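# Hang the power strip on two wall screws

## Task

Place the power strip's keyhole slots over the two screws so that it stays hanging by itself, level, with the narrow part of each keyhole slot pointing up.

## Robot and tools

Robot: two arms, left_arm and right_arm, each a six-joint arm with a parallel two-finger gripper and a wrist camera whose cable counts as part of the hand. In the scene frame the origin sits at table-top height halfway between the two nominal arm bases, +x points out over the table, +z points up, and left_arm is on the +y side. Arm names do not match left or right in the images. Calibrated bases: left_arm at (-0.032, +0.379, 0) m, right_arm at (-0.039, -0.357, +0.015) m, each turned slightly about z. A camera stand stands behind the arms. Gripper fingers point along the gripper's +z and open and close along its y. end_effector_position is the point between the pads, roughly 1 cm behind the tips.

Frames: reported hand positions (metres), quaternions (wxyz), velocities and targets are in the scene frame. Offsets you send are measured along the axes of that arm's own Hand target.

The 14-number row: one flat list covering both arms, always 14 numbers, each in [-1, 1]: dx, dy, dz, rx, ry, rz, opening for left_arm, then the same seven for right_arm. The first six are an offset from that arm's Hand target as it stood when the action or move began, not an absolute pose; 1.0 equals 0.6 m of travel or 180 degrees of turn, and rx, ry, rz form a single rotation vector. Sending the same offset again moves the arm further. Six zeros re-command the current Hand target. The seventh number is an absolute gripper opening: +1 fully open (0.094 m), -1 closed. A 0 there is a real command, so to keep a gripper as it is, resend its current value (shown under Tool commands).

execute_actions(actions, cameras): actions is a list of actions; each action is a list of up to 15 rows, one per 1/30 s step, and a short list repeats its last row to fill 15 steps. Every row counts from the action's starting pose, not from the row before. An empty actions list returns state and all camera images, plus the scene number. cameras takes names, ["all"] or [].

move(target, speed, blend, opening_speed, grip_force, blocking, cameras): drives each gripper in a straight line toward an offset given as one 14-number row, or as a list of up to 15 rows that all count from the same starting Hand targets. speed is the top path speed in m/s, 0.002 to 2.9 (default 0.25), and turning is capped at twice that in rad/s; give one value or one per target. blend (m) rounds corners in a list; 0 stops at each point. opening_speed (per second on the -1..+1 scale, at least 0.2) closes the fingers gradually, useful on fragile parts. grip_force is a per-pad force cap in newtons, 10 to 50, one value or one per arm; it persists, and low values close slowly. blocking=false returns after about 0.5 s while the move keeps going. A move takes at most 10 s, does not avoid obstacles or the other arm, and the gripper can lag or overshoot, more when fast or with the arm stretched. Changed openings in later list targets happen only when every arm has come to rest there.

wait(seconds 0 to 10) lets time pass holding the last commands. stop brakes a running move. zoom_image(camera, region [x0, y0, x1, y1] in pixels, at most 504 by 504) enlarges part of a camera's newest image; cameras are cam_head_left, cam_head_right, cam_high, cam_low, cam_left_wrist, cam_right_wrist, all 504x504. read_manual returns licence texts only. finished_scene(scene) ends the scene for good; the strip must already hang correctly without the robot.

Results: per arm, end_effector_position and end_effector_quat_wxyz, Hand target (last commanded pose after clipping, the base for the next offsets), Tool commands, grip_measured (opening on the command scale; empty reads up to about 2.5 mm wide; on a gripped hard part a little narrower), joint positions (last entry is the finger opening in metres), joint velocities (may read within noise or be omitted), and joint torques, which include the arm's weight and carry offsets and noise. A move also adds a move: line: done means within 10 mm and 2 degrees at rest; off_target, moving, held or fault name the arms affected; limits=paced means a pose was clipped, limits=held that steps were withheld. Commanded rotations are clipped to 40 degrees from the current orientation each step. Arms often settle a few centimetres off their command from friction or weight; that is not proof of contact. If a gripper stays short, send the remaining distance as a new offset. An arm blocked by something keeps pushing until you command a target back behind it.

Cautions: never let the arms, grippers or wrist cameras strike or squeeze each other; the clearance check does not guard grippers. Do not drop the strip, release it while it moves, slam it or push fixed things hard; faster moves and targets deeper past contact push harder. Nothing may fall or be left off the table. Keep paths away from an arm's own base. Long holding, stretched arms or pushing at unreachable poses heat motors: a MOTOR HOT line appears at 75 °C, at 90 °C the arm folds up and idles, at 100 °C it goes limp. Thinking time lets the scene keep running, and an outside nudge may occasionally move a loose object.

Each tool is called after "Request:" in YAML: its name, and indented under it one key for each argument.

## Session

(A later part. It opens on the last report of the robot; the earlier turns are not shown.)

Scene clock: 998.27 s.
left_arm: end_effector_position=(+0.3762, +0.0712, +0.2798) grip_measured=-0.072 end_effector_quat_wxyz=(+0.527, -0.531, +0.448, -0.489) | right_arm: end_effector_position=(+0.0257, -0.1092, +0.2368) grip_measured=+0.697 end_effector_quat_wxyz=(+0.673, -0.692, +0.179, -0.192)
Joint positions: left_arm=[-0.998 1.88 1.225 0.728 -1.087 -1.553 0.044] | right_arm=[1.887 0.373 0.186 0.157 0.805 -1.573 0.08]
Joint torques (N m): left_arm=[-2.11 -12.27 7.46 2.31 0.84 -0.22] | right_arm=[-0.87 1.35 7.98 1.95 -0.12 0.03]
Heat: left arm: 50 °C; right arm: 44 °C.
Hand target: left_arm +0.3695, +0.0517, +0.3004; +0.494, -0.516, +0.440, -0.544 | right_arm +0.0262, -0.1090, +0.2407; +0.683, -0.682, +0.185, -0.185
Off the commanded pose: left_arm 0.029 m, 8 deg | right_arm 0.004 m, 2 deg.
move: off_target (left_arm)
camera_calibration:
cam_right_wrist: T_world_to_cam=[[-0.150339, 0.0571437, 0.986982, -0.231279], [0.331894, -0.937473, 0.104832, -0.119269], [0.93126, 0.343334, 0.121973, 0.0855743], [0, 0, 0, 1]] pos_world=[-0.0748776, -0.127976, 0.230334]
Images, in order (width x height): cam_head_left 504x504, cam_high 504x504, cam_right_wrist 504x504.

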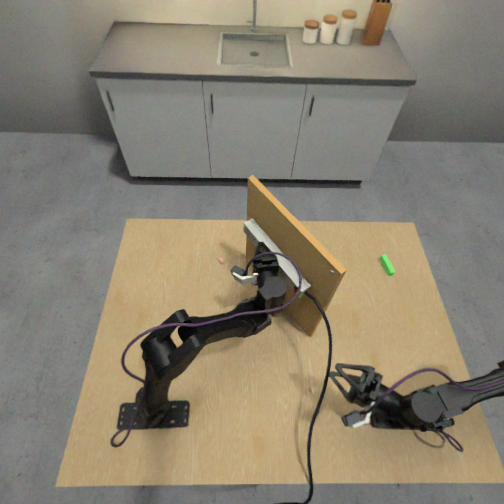

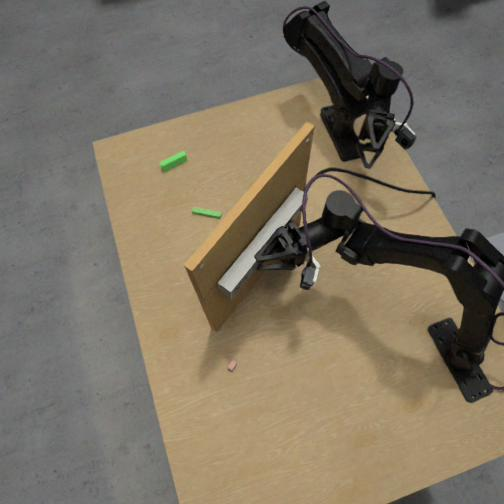

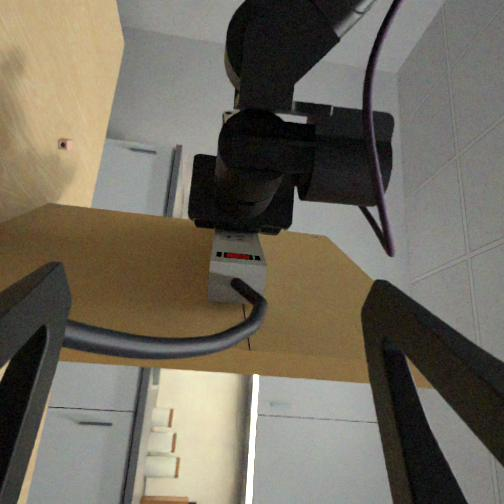

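Request:
move:
  target: [0.022,-0.004,0.003,0,0,0,-1,0,0,0,0,0,0,0.7]
  speed: 0.04
  cameras: ["cam_right_wrist","cam_head_left","cam_high"]

Request:
zoom_image:
  camera: "cam_right_wrist"
  region: [170, 180, 330, 340]

Request:
zoom_image:
  camera: "cam_high"
  region: [200, 160, 360, 320]

Request:
move:
  target: [0.012,-0.0,-0.012,0,0,0,-1,0,0,0,0,0,0,0.7]
  speed: 0.04
  cameras: ["cam_right_wrist","cam_head_left","cam_high"]

Request:
zoom_image:
  camera: "cam_right_wrist"
  region: [170, 180, 330, 340]

Request:
zoom_image:
  camera: "cam_high"
  region: [200, 160, 360, 320]

Scene clock: 1010.50 s.
left_arm: end_effector_position=(+0.3757, +0.0707, +0.2802) grip_measured=-0.072 end_effector_quat_wxyz=(+0.529, -0.531, +0.450, -0.486) | right_arm: end_effector_position=(+0.0257, -0.1092, +0.2368) grip_measured=+0.697 end_effector_quat_wxyz=(+0.673, -0.692, +0.179, -0.192)
Joint positions: left_arm=[-1.001 1.88 1.231 0.716 -1.094 -1.552 0.044] | right_arm=[1.887 0.373 0.186 0.157 0.805 -1.573 0.08]
Joint torques (N m): left_arm=[-3.45 -9.65 11.74 2.26 0.78 -0.25] | right_arm=[-0.87 1.35 7.98 1.95 -0.11 0.03]
Heat: left arm: 49 °C; right arm: 44 °C.
Hand target: left_arm +0.3713, +0.0390, +0.3045; +0.494, -0.516, +0.440, -0.544 | right_arm +0.0262, -0.1090, +0.2407; +0.683, -0.682, +0.185, -0.185
Off the commanded pose: left_arm 0.040 m, 8 deg | right_arm 0.004 m, 2 deg.
move: off_target (left_arm)
camera_calibration:
cam_right_wrist: T_world_to_cam=[[-0.150339, 0.0571437, 0.986982, -0.231279], [0.331894, -0.937473, 0.104832, -0.119269], [0.93126, 0.343334, 0.121973, 0.0855743], [0, 0, 0, 1]] pos_world=[-0.0748776, -0.127976, 0.230334]
Images, in order (width x height): cam_head_left 504x504, cam_high 504x504, cam_right_wrist 504x504.

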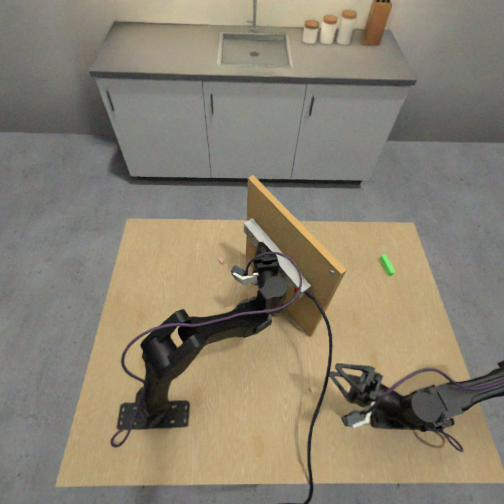

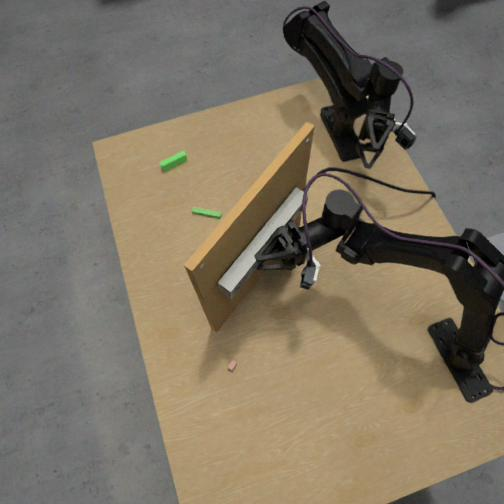

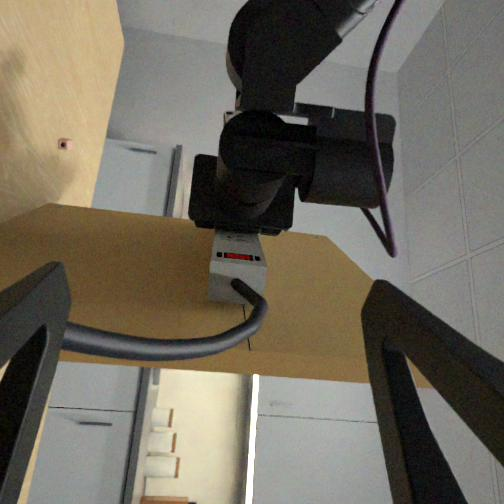

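Scaled by 3.150 from the camera's 504x504 image, which has a finer 720x720 frame.

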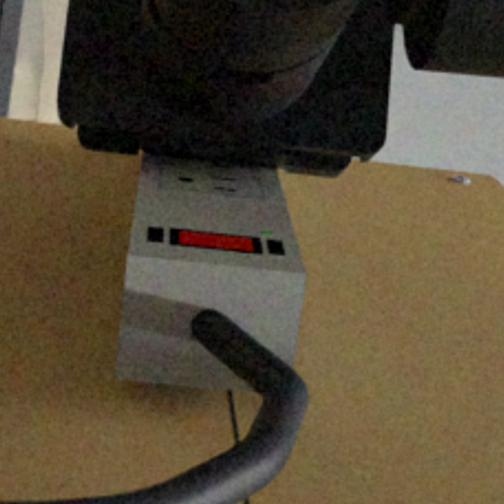

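Scaled by 3.150 from the camera's 504x504 image, which has a finer 720x720 frame.

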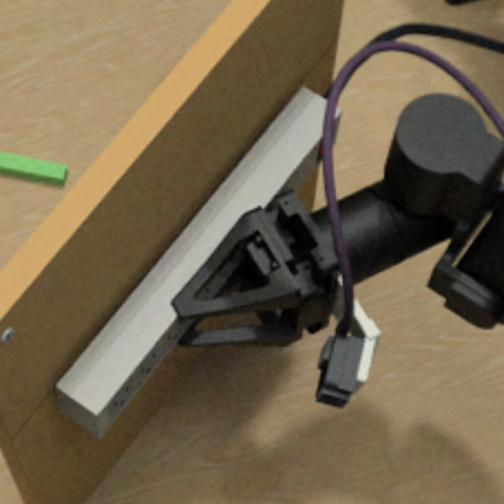

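Scene clock: 1011.37 s.
left_arm: end_effector_position=(+0.3654, +0.0633, +0.2810) grip_measured=-0.072 end_effector_quat_wxyz=(+0.531, -0.531, +0.453, -0.480) | right_arm: end_effector_position=(+0.0257, -0.1092, +0.2368) grip_measured=+0.697 end_effector_quat_wxyz=(+0.673, -0.692, +0.179, -0.192)
Joint positions: left_arm=[-1.033 1.88 1.241 0.699 -1.129 -1.545 0.044] | right_arm=[1.887 0.373 0.186 0.157 0.805 -1.573 0.08]
Joint torques (N m): left_arm=[-2.93 -9.01 11.93 2.42 0.91 -0.11] | right_arm=[-0.87 1.35 7.98 1.95 -0.11 0.03]
Heat: left arm: 49 °C; right arm: 44 °C.
Hand target: left_arm +0.3642, +0.0316, +0.3049; +0.494, -0.516, +0.440, -0.544 | right_arm +0.0262, -0.1090, +0.2407; +0.683, -0.682, +0.185, -0.185
Off the commanded pose: left_arm 0.040 m, 9 deg | right_arm 0.004 m, 2 deg.
move: off_target (left_arm)
camera_calibration:
cam_right_wrist: T_world_to_cam=[[-0.150339, 0.0571437, 0.986982, -0.231279], [0.331894, -0.937473, 0.104832, -0.119269], [0.93126, 0.343334, 0.121973, 0.0855743], [0, 0, 0, 1]] pos_world=[-0.0748776, -0.127976, 0.230334]
Images, in order (width x height): cam_head_left 504x504, cam_high 504x504, cam_right_wrist 504x504.

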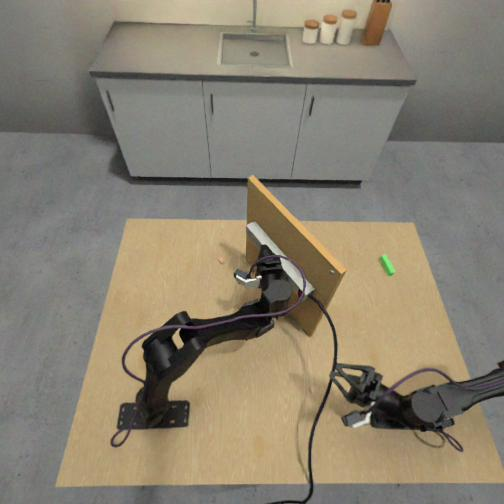

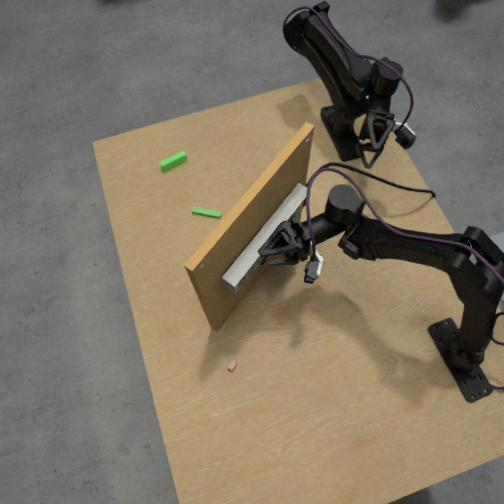

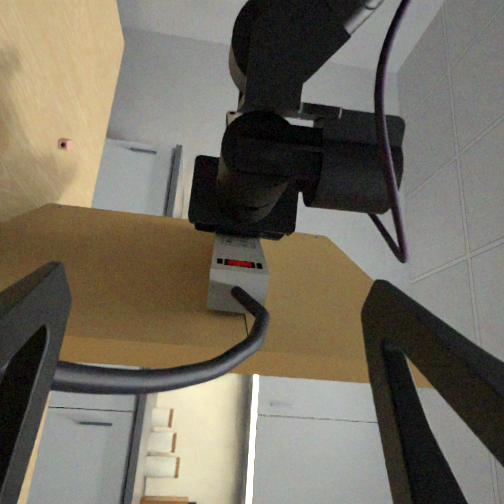

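Scaled by 3.150 from the camera's 504x504 image, which has a finer 720x720 frame.

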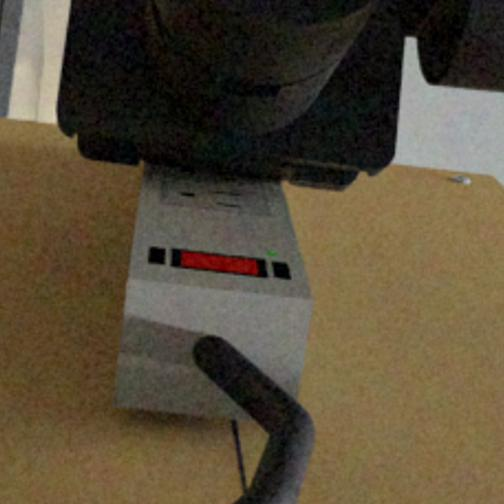

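Scaled by 3.150 from the camera's 504x504 image, which has a finer 720x720 frame.

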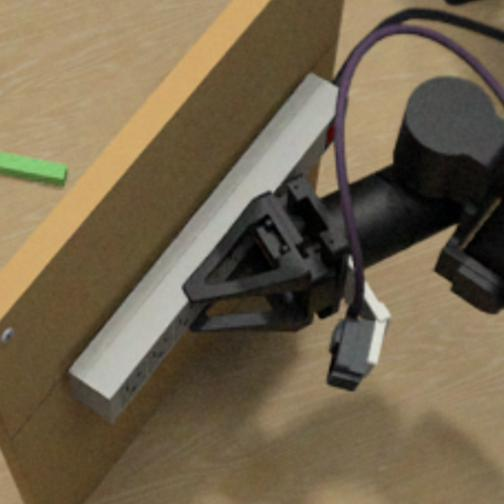

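Request:
move:
  target: [0.022,0.006,0.008,0,0,0,-1,0,0,0,0,0,0,0.7]
  speed: 0.04
  cameras: ["cam_right_wrist","cam_high"]

Request:
zoom_image:
  camera: "cam_right_wrist"
  region: [170, 180, 330, 340]

Request:
zoom_image:
  camera: "cam_high"
  region: [200, 160, 360, 320]

Request:
move:
  target: [0.006,0.015,0.002,0,0,0,-1,0,0,0,0,0,0,0.7]
  speed: 0.04
  cameras: ["cam_right_wrist","cam_high"]

Request:
zoom_image:
  camera: "cam_right_wrist"
  region: [170, 180, 330, 340]

Request:
zoom_image:
  camera: "cam_high"
  region: [200, 160, 360, 320]

Scene clock: 1029.90 s.
left_arm: end_effector_position=(+0.3624, +0.0652, +0.2817) grip_measured=-0.072 end_effector_quat_wxyz=(+0.545, -0.539, +0.446, -0.463) | right_arm: end_effector_position=(+0.0257, -0.1092, +0.2368) grip_measured=+0.697 end_effector_quat_wxyz=(+0.673, -0.692, +0.179, -0.192)
Joint positions: left_arm=[-1.045 1.894 1.265 0.69 -1.188 -1.527 0.044] | right_arm=[1.887 0.373 0.186 0.157 0.805 -1.573 0.08]
Joint torques (N m): left_arm=[-2.7 -6.95 13.89 2.44 1.37 -0.36] | right_arm=[-0.87 1.35 7.99 1.95 -0.12 0.03]
Heat: left arm: 49 °C; right arm: 44 °C.
Hand target: left_arm +0.3696, +0.0182, +0.3034; +0.494, -0.516, +0.440, -0.544 | right_arm +0.0262, -0.1090, +0.2407; +0.683, -0.682, +0.185, -0.185
Off the commanded pose: left_arm 0.052 m, 11 deg | right_arm 0.004 m, 2 deg.
move: off_target (left_arm)
camera_calibration:
cam_right_wrist: T_world_to_cam=[[-0.150339, 0.0571437, 0.986982, -0.231279], [0.331894, -0.937473, 0.104832, -0.119269], [0.93126, 0.343334, 0.121973, 0.0855743], [0, 0, 0, 1]] pos_world=[-0.0748776, -0.127976, 0.230334]
Images, in order (width x height): cam_high 504x504, cam_right_wrist 504x504.

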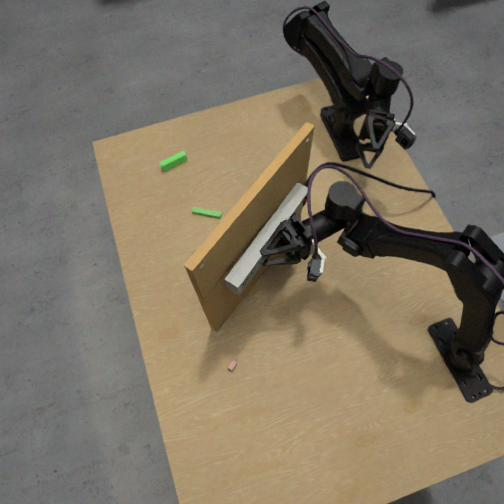

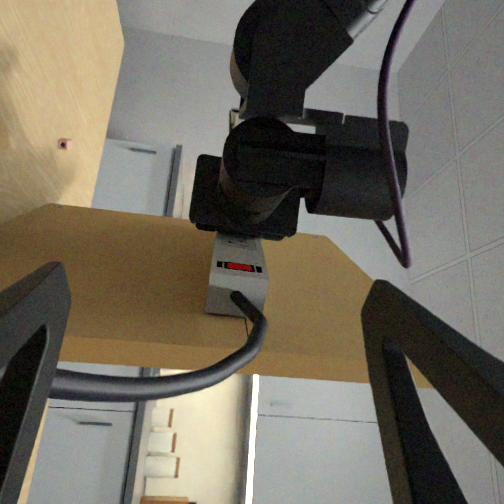

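Scaled by 3.150 from the camera's 504x504 image, which has a finer 720x720 frame.

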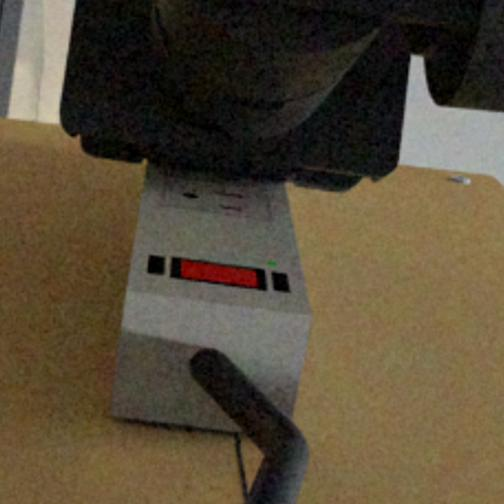

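Scaled by 3.150 from the camera's 504x504 image, which has a finer 720x720 frame.

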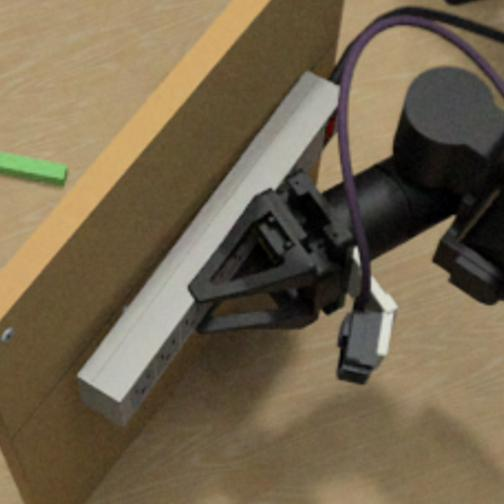

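Scene clock: 1030.80 s.
left_arm: end_effector_position=(+0.3601, +0.0668, +0.2801) grip_measured=-0.072 end_effector_quat_wxyz=(+0.548, -0.547, +0.432, -0.461) | right_arm: end_effector_position=(+0.0257, -0.1092, +0.2368) grip_measured=+0.697 end_effector_quat_wxyz=(+0.673, -0.692, +0.179, -0.192)
Joint positions: left_arm=[-1.052 1.906 1.266 0.72 -1.221 -1.527 0.044] | right_arm=[1.887 0.373 0.186 0.157 0.805 -1.573 0.08]
Joint torques (N m): left_arm=[-2.44 -6.17 13.75 2.26 1.74 -0.37] | right_arm=[-0.87 1.35 7.97 1.95 -0.11 0.03]
Heat: left arm: 49 °C; right arm: 44 °C.
Hand target: left_arm +0.3716, +0.0135, +0.2950; +0.494, -0.516, +0.440, -0.544 | right_arm +0.0262, -0.1090, +0.2407; +0.683, -0.682, +0.185, -0.185
Off the commanded pose: left_arm 0.057 m, 12 deg | right_arm 0.004 m, 2 deg.
move: off_target (left_arm)
camera_calibration:
cam_right_wrist: T_world_to_cam=[[-0.150339, 0.0571437, 0.986982, -0.231279], [0.331894, -0.937473, 0.104832, -0.119269], [0.93126, 0.343334, 0.121973, 0.0855743], [0, 0, 0, 1]] pos_world=[-0.0748776, -0.127976, 0.230334]
Images, in order (width x height): cam_high 504x504, cam_right_wrist 504x504.

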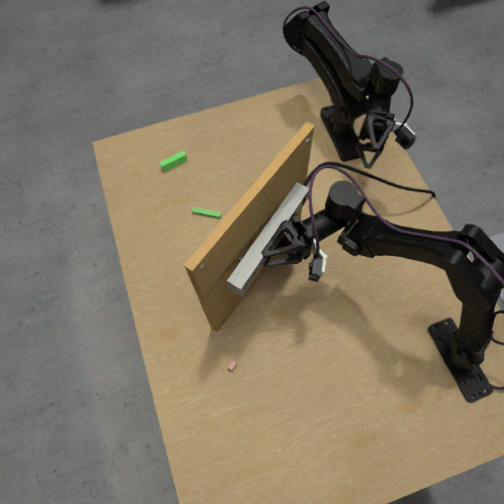

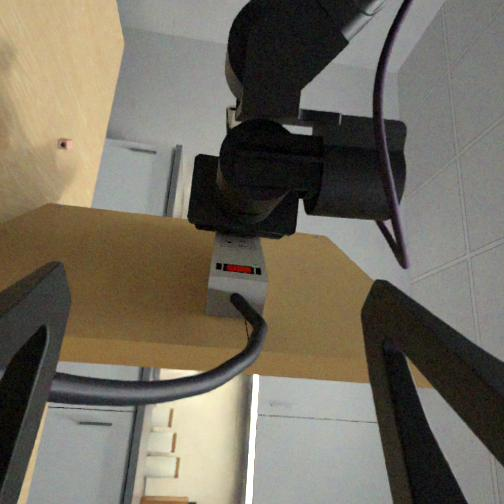

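Scaled by 3.150 from the camera's 504x504 image, which has a finer 720x720 frame.

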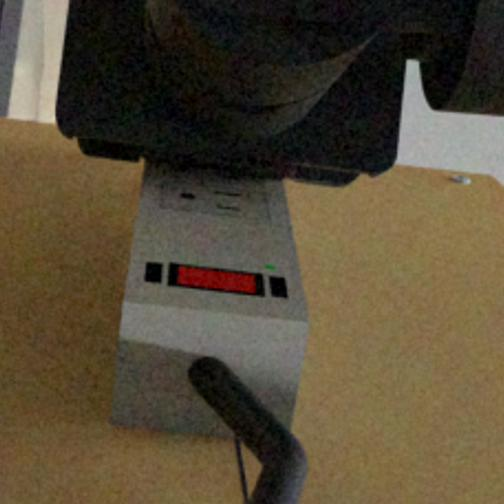

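Scaled by 3.150 from the camera's 504x504 image, which has a finer 720x720 frame.

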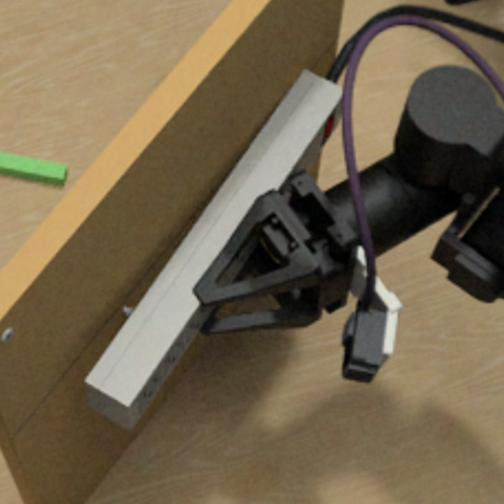

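Request:
move:
  target: [0.0,0.0,0.01,0,0.04,0,-1,0,0,0,0,0,0,0.7]
  speed: 0.05
  cameras: ["cam_right_wrist","cam_high"]

Request:
zoom_image:
  camera: "cam_right_wrist"
  region: [170, 180, 330, 340]

Request:
zoom_image:
  camera: "cam_high"
  region: [200, 160, 360, 320]

Scene clock: 1040.00 s.
left_arm: end_effector_position=(+0.3657, +0.0625, +0.2794) grip_measured=-0.072 end_effector_quat_wxyz=(+0.532, -0.534, +0.441, -0.487) | right_arm: end_effector_position=(+0.0257, -0.1092, +0.2368) grip_measured=+0.697 end_effector_quat_wxyz=(+0.673, -0.692, +0.179, -0.192)
Joint positions: left_arm=[-1.035 1.901 1.238 0.762 -1.141 -1.532 0.044] | right_arm=[1.887 0.373 0.186 0.157 0.805 -1.573 0.08]
Joint torques (N m): left_arm=[-0.28 -9.54 9.89 2.1 2.46 -0.43] | right_arm=[-0.85 1.35 7.98 1.95 -0.11 0.03]
Heat: left arm: 49 °C; right arm: 44 °C.
Hand target: left_arm +0.3777, +0.0138, +0.2956; +0.465, -0.481, +0.470, -0.576 | right_arm +0.0262, -0.1090, +0.2407; +0.683, -0.682, +0.185, -0.185
Off the commanded pose: left_arm 0.053 m, 15 deg | right_arm 0.004 m, 2 deg.
move: off_target (left_arm)
camera_calibration:
cam_right_wrist: T_world_to_cam=[[-0.150339, 0.0571437, 0.986982, -0.231279], [0.331894, -0.937473, 0.104832, -0.119269], [0.93126, 0.343334, 0.121973, 0.0855743], [0, 0, 0, 1]] pos_world=[-0.0748776, -0.127976, 0.230334]
Images, in order (width x height): cam_high 504x504, cam_right_wrist 504x504.

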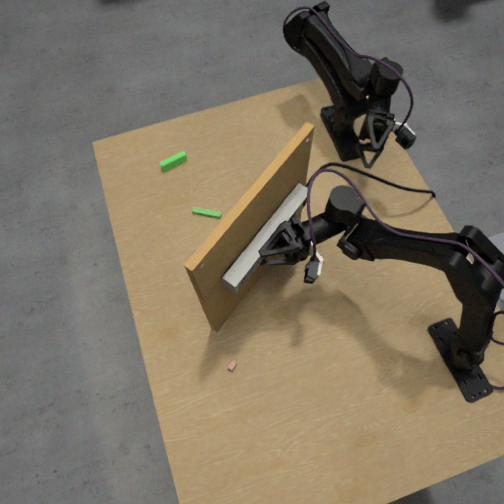

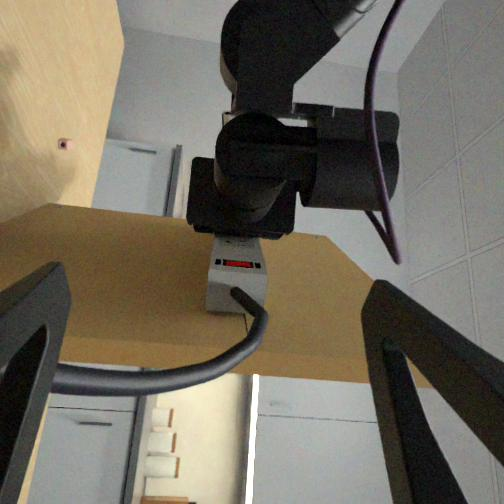

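Scaled by 3.150 from the camera's 504x504 image, which has a finer 720x720 frame.

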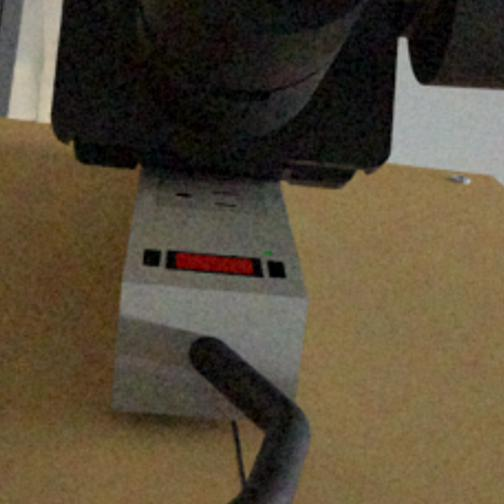

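Scaled by 3.150 from the camera's 504x504 image, which has a finer 720x720 frame.

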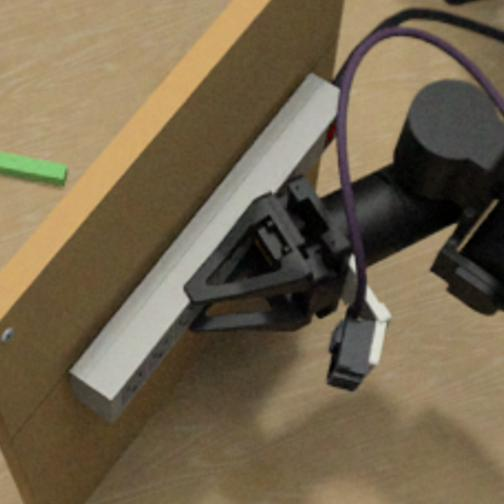

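Request:
move:
  target: [0.008,0.015,0.004,0,-0.005,0,-1,0,0,0,0,0,0,0.7]
  speed: 0.04

Request:
move:
  target: [0.0,0.015,0.0,0,0,0,-1,0,0,0,0,0,0,0.7]
  speed: 0.04

Request:
move:
  target: [0.0,0.015,0.0,0,0,0,-1,0,0,0,0,0,0,0.7]
  speed: 0.04
  cameras: ["cam_right_wrist","cam_high"]

Request:
zoom_image:
  camera: "cam_right_wrist"
  region: [170, 180, 330, 340]

Request:
zoom_image:
  camera: "cam_high"
  region: [200, 160, 360, 320]

Scene clock: 1052.33 s.
left_arm: end_effector_position=(+0.3656, +0.0624, +0.2793) grip_measured=-0.072 end_effector_quat_wxyz=(+0.531, -0.534, +0.440, -0.490) | right_arm: end_effector_position=(+0.0257, -0.1092, +0.2368) grip_measured=+0.697 end_effector_quat_wxyz=(+0.673, -0.692, +0.179, -0.192)
Joint positions: left_arm=[-1.035 1.9 1.233 0.771 -1.136 -1.533 0.044] | right_arm=[1.887 0.373 0.186 0.157 0.805 -1.573 0.08]
Joint torques (N m): left_arm=[-1.02 -6.38 11.49 2.2 2.32 -0.37] | right_arm=[-0.85 1.35 7.98 1.95 -0.11 0.03]
Heat: left arm: 49 °C; right arm: 44 °C.
Hand target: left_arm +0.3802, +0.0076, +0.2873; +0.469, -0.485, +0.467, -0.572 | right_arm +0.0262, -0.1090, +0.2407; +0.683, -0.682, +0.185, -0.185
Off the commanded pose: left_arm 0.057 m, 13 deg | right_arm 0.004 m, 2 deg.
move: off_target (left_arm)

Scene clock: 1053.10 s.
left_arm: end_effector_position=(+0.3657, +0.0626, +0.2789) grip_measured=-0.072 end_effector_quat_wxyz=(+0.530, -0.536, +0.434, -0.493) | right_arm: end_effector_position=(+0.0257, -0.1092, +0.2368) grip_measured=+0.697 end_effector_quat_wxyz=(+0.673, -0.692, +0.179, -0.192)
Joint positions: left_arm=[-1.035 1.906 1.233 0.79 -1.142 -1.534 0.044] | right_arm=[1.887 0.373 0.186 0.157 0.805 -1.573 0.08]
Joint torques (N m): left_arm=[-1.13 -5.44 10.48 2.16 2.31 -0.45] | right_arm=[-0.85 1.35 7.98 1.95 -0.11 0.03]
Heat: left arm: 48 °C; right arm: 44 °C.
Hand target: left_arm +0.3809, +0.0065, +0.2785; +0.469, -0.485, +0.467, -0.572 | right_arm +0.0262, -0.1090, +0.2407; +0.683, -0.682, +0.185, -0.185
Off the commanded pose: left_arm 0.058 m, 13 deg | right_arm 0.004 m, 2 deg.
move: off_target (left_arm)

Scene clock: 1054.27 s.
left_arm: end_effector_position=(+0.3657, +0.0627, +0.2756) grip_measured=-0.072 end_effector_quat_wxyz=(+0.522, -0.543, +0.414, -0.512) | right_arm: end_effector_position=(+0.0257, -0.1092, +0.2368) grip_measured=+0.697 end_effector_quat_wxyz=(+0.673, -0.692, +0.179, -0.192)
Joint positions: left_arm=[-1.035 1.926 1.216 0.876 -1.142 -1.544 0.044] | right_arm=[1.887 0.373 0.186 0.157 0.805 -1.573 0.08]
Joint torques (N m): left_arm=[-0.94 -5.18 10.43 1.71 2.34 -0.33] | right_arm=[-0.85 1.35 7.99 1.95 -0.11 0.03]
Heat: left arm: 48 °C; right arm: 44 °C.
Hand target: left_arm +0.3818, +0.0054, +0.2695; +0.469, -0.485, +0.467, -0.572 | right_arm +0.0262, -0.1090, +0.2407; +0.683, -0.682, +0.185, -0.185
Off the commanded pose: left_arm 0.060 m, 13 deg | right_arm 0.004 m, 2 deg.
move: off_target (left_arm)
camera_calibration:
cam_right_wrist: T_world_to_cam=[[-0.150339, 0.0571437, 0.986982, -0.231279], [0.331894, -0.937473, 0.104832, -0.119269], [0.93126, 0.343334, 0.121973, 0.0855743], [0, 0, 0, 1]] pos_world=[-0.0748776, -0.127976, 0.230334]
Images, in order (width x height): cam_high 504x504, cam_right_wrist 504x504.

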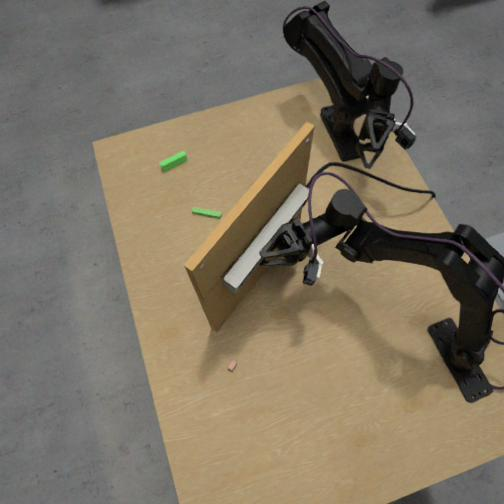

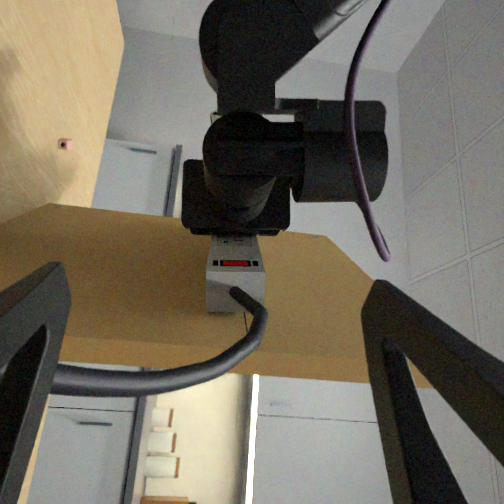

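Scaled by 3.150 from the camera's 504x504 image, which has a finer 720x720 frame.

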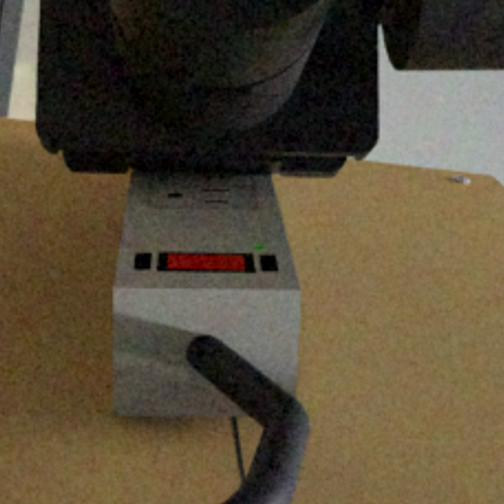

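Scaled by 3.150 from the camera's 504x504 image, which has a finer 720x720 frame.

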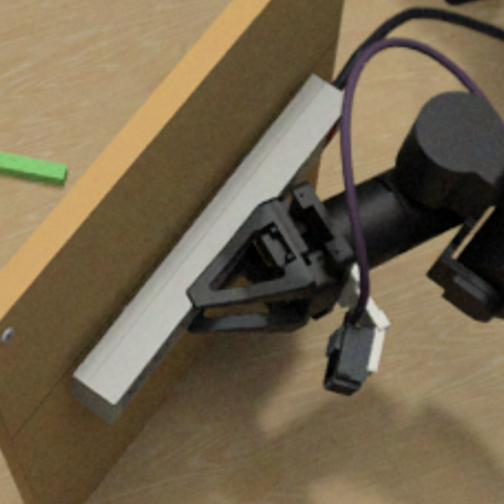

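Request:
move:
  target:
    - [-0.02,0.0,-0.014,-0.015,0,0,-1,0,0,0,0,0,0,0.7]
    - [0.0,0.0,0.002,-0.015,0,0,-1,0,0,0,0,0,0,0.7]
  speed: 0.05
  cameras: ["cam_right_wrist","cam_high"]

Request:
zoom_image:
  camera: "cam_right_wrist"
  region: [170, 180, 330, 340]

Request:
zoom_image:
  camera: "cam_high"
  region: [200, 160, 360, 320]

Scene clock: 1063.37 s.
left_arm: end_effector_position=(+0.3707, +0.0600, +0.2710) grip_measured=-0.072 end_effector_quat_wxyz=(+0.509, -0.547, +0.420, -0.515) | right_arm: end_effector_position=(+0.0257, -0.1092, +0.2368) grip_measured=+0.697 end_effector_quat_wxyz=(+0.673, -0.692, +0.179, -0.192)
Joint positions: left_arm=[-1.025 1.926 1.228 0.81 -1.116 -1.606 0.044] | right_arm=[1.887 0.373 0.186 0.157 0.805 -1.573 0.08]
Joint torques (N m): left_arm=[-1.61 -7.01 11.55 1.24 2.16 -0.18] | right_arm=[-0.87 1.35 7.97 1.95 -0.11 0.03]
Heat: left arm: 47 °C; right arm: 44 °C.
Hand target: left_arm +0.3829, +0.0053, +0.2698; +0.457, -0.496, +0.480, -0.561 | right_arm +0.0262, -0.1090, +0.2407; +0.683, -0.682, +0.185, -0.185
Off the commanded pose: left_arm 0.056 m, 12 deg | right_arm 0.004 m, 2 deg.
move: off_target (left_arm)
camera_calibration:
cam_right_wrist: T_world_to_cam=[[-0.150339, 0.0571437, 0.986982, -0.231279], [0.331894, -0.937473, 0.104832, -0.119269], [0.93126, 0.343334, 0.121973, 0.0855743], [0, 0, 0, 1]] pos_world=[-0.0748776, -0.127976, 0.230334]
Images, in order (width x height): cam_high 504x504, cam_right_wrist 504x504.

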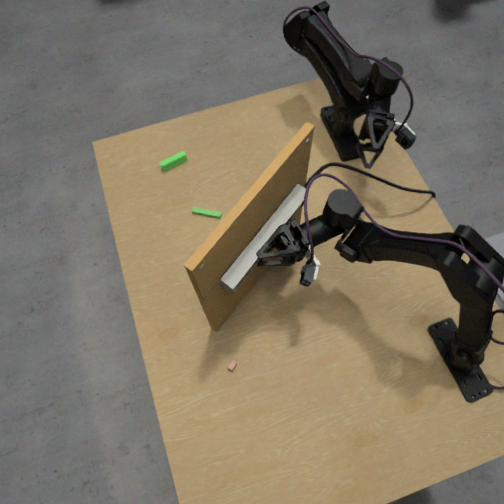

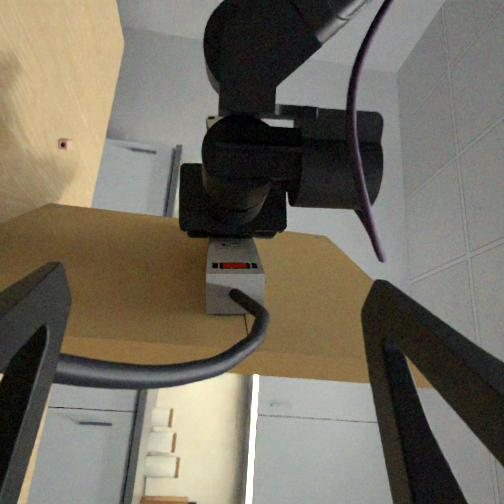

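Scaled by 3.150 from the camera's 504x504 image, which has a finer 720x720 frame.

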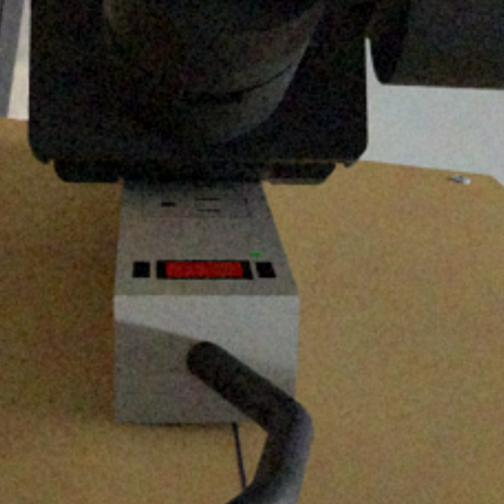

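Scaled by 3.150 from the camera's 504x504 image, which has a finer 720x720 frame.

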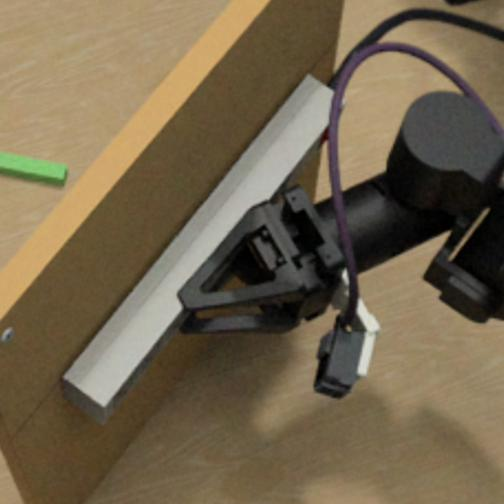

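Request:
move:
  target: [0.0,-0.01,0.004,-0.04,0,0,-1,0,0,0,0,0,0,0.7]
  speed: 0.05
  cameras: ["cam_right_wrist","cam_high","cam_low"]

Request:
zoom_image:
  camera: "cam_right_wrist"
  region: [170, 180, 330, 340]

Request:
zoom_image:
  camera: "cam_high"
  region: [200, 160, 360, 320]

Request:
zoom_image:
  camera: "cam_low"
  region: [190, 160, 330, 300]

Scene clock: 1074.23 s.
left_arm: end_effector_position=(+0.3716, +0.0581, +0.2667) grip_measured=-0.072 end_effector_quat_wxyz=(-0.498, +0.562, -0.466, +0.468) | right_arm: end_effector_position=(+0.0257, -0.1092, +0.2368) grip_measured=+0.697 end_effector_quat_wxyz=(+0.673, -0.692, +0.179, -0.192)
Joint positions: left_arm=[-1.025 1.885 1.318 0.418 -1.113 -1.767 0.044] | right_arm=[1.887 0.373 0.186 0.157 0.805 -1.573 0.08]
Joint torques (N m): left_arm=[-0.9 -8.51 12.75 1.76 2.15 -0.15] | right_arm=[-0.85 1.35 7.98 1.95 -0.11 0.03]
Heat: left arm: 45 °C; right arm: 44 °C.
Hand target: left_arm +0.3851, +0.0059, +0.2757; -0.425, +0.524, -0.514, +0.529 | right_arm +0.0262, -0.1090, +0.2407; +0.683, -0.682, +0.185, -0.185
Off the commanded pose: left_arm 0.055 m, 13 deg | right_arm 0.004 m, 2 deg.
move: off_target (left_arm)
camera_calibration:
cam_right_wrist: T_world_to_cam=[[-0.150339, 0.0571437, 0.986982, -0.231279], [0.331894, -0.937473, 0.104832, -0.119269], [0.93126, 0.343334, 0.121973, 0.0855743], [0, 0, 0, 1]] pos_world=[-0.0748776, -0.127976, 0.230334]
Images, in order (width x height): cam_high 504x504, cam_low 504x504, cam_right_wrist 504x504.

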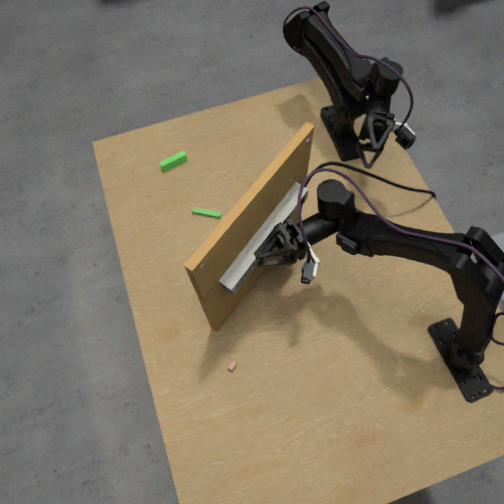

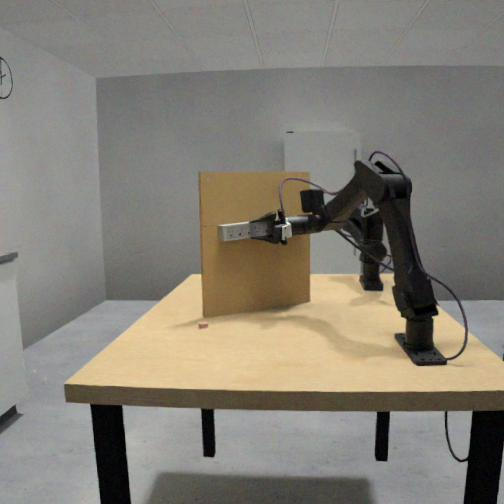

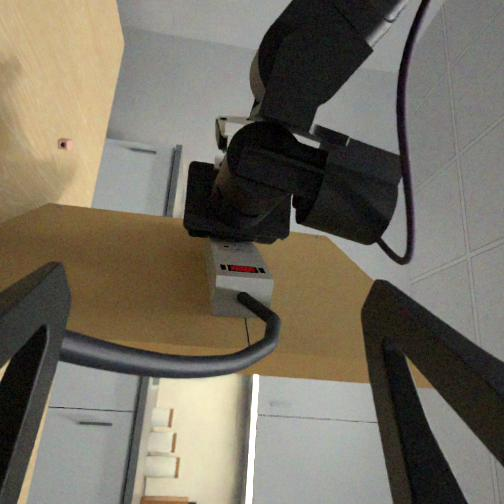

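Scaled by 3.150 from the camera's 504x504 image, which has a finer 720x720 frame.

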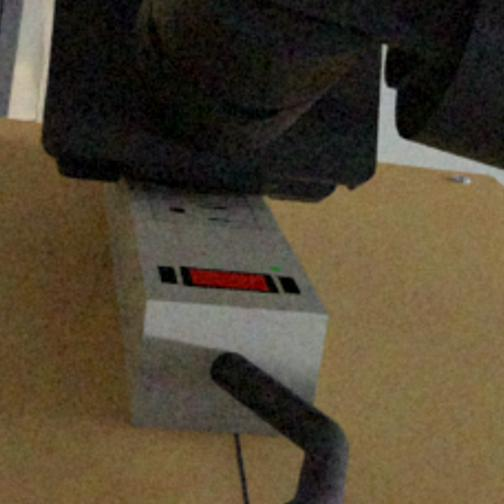

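Scaled by 3.150 from the camera's 504x504 image, which has a finer 720x720 frame.

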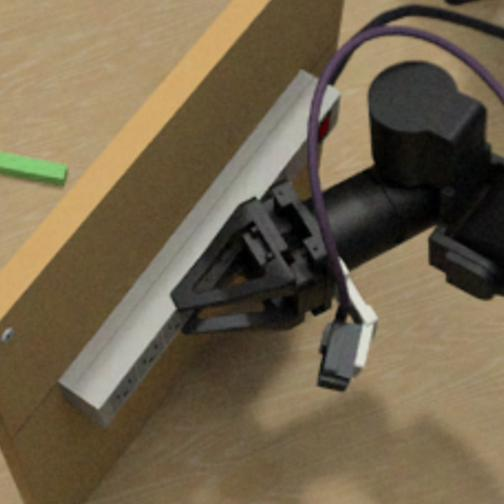

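Scaled by 3.600 from the camera's 504x504 image, which has a finer 720x720 frame.

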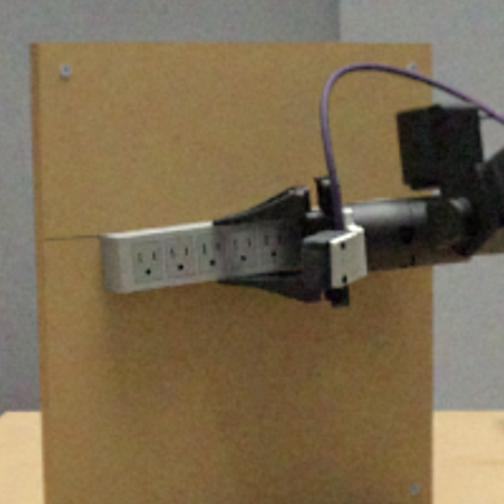

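Request:
move:
  target: [0.0,0.0,0.0,0.026,0,0.013,-1,0,0,0,0,0,0,0.7]
  speed: 0.05
  cameras: ["cam_right_wrist","cam_high","cam_low"]

Request:
zoom_image:
  camera: "cam_right_wrist"
  region: [170, 180, 330, 340]

Request:
zoom_image:
  camera: "cam_high"
  region: [200, 160, 360, 320]

Request:
zoom_image:
  camera: "cam_low"
  region: [190, 160, 330, 300]

Scene clock: 1089.77 s.
left_arm: end_effector_position=(+0.3720, +0.0584, +0.2705) grip_measured=-0.072 end_effector_quat_wxyz=(-0.508, +0.551, -0.465, +0.471) | right_arm: end_effector_position=(+0.0257, -0.1092, +0.2368) grip_measured=+0.697 end_effector_quat_wxyz=(+0.673, -0.692, +0.179, -0.192)
Joint positions: left_arm=[-1.025 1.888 1.302 0.495 -1.113 -1.7 0.044] | right_arm=[1.887 0.373 0.186 0.157 0.805 -1.573 0.08]
Joint torques (N m): left_arm=[-0.99 -6.75 10.35 2.84 2.05 0.51] | right_arm=[-0.87 1.35 7.98 1.95 -0.11 0.03]
Heat: left arm: 44 °C; right arm: 44 °C.
Hand target: left_arm +0.3851, +0.0058, +0.2757; -0.457, +0.495, -0.503, +0.541 | right_arm +0.0262, -0.1090, +0.2407; +0.683, -0.682, +0.185, -0.185
Off the commanded pose: left_arm 0.054 m, 13 deg | right_arm 0.004 m, 2 deg.
move: off_target (left_arm)
camera_calibration:
cam_right_wrist: T_world_to_cam=[[-0.150339, 0.0571437, 0.986982, -0.231279], [0.331894, -0.937473, 0.104832, -0.119269], [0.93126, 0.343334, 0.121973, 0.0855743], [0, 0, 0, 1]] pos_world=[-0.0748776, -0.127976, 0.230334]
Images, in order (width x height): cam_high 504x504, cam_low 504x504, cam_right_wrist 504x504.

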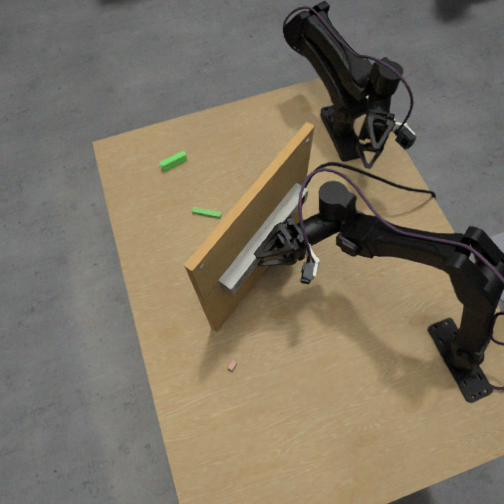

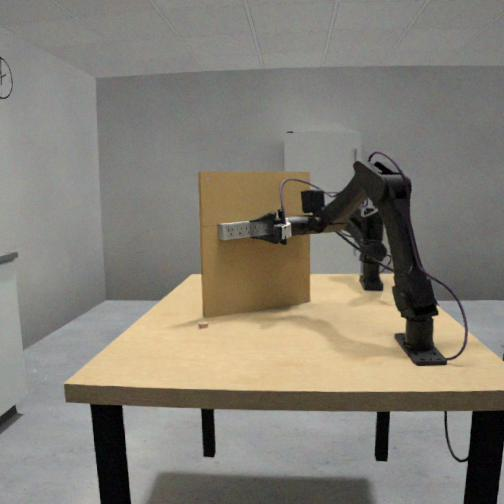

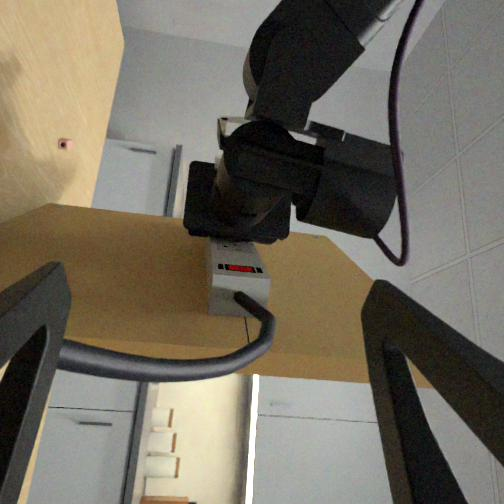

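Scaled by 3.150 from the camera's 504x504 image, which has a finer 720x720 frame.

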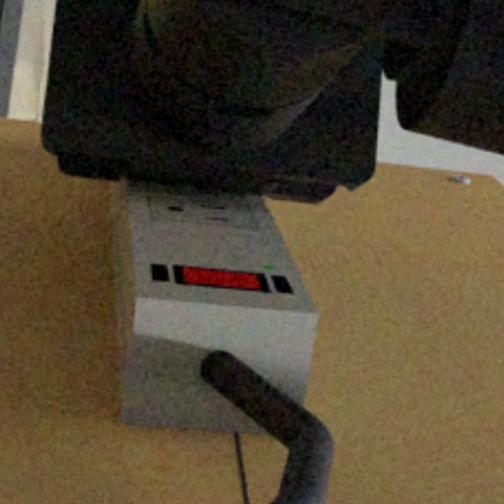

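Scaled by 3.150 from the camera's 504x504 image, which has a finer 720x720 frame.

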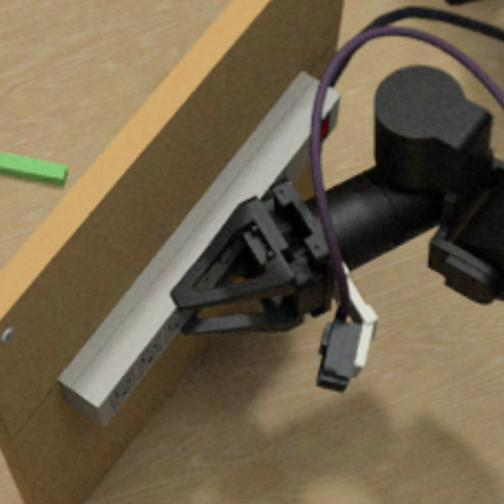

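Scaled by 3.600 from the camera's 504x504 image, which has a finer 720x720 frame.

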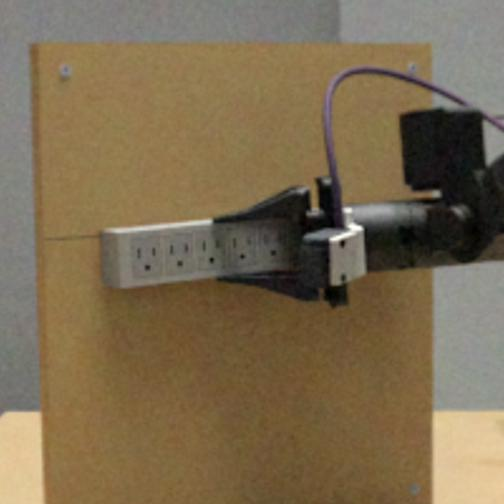

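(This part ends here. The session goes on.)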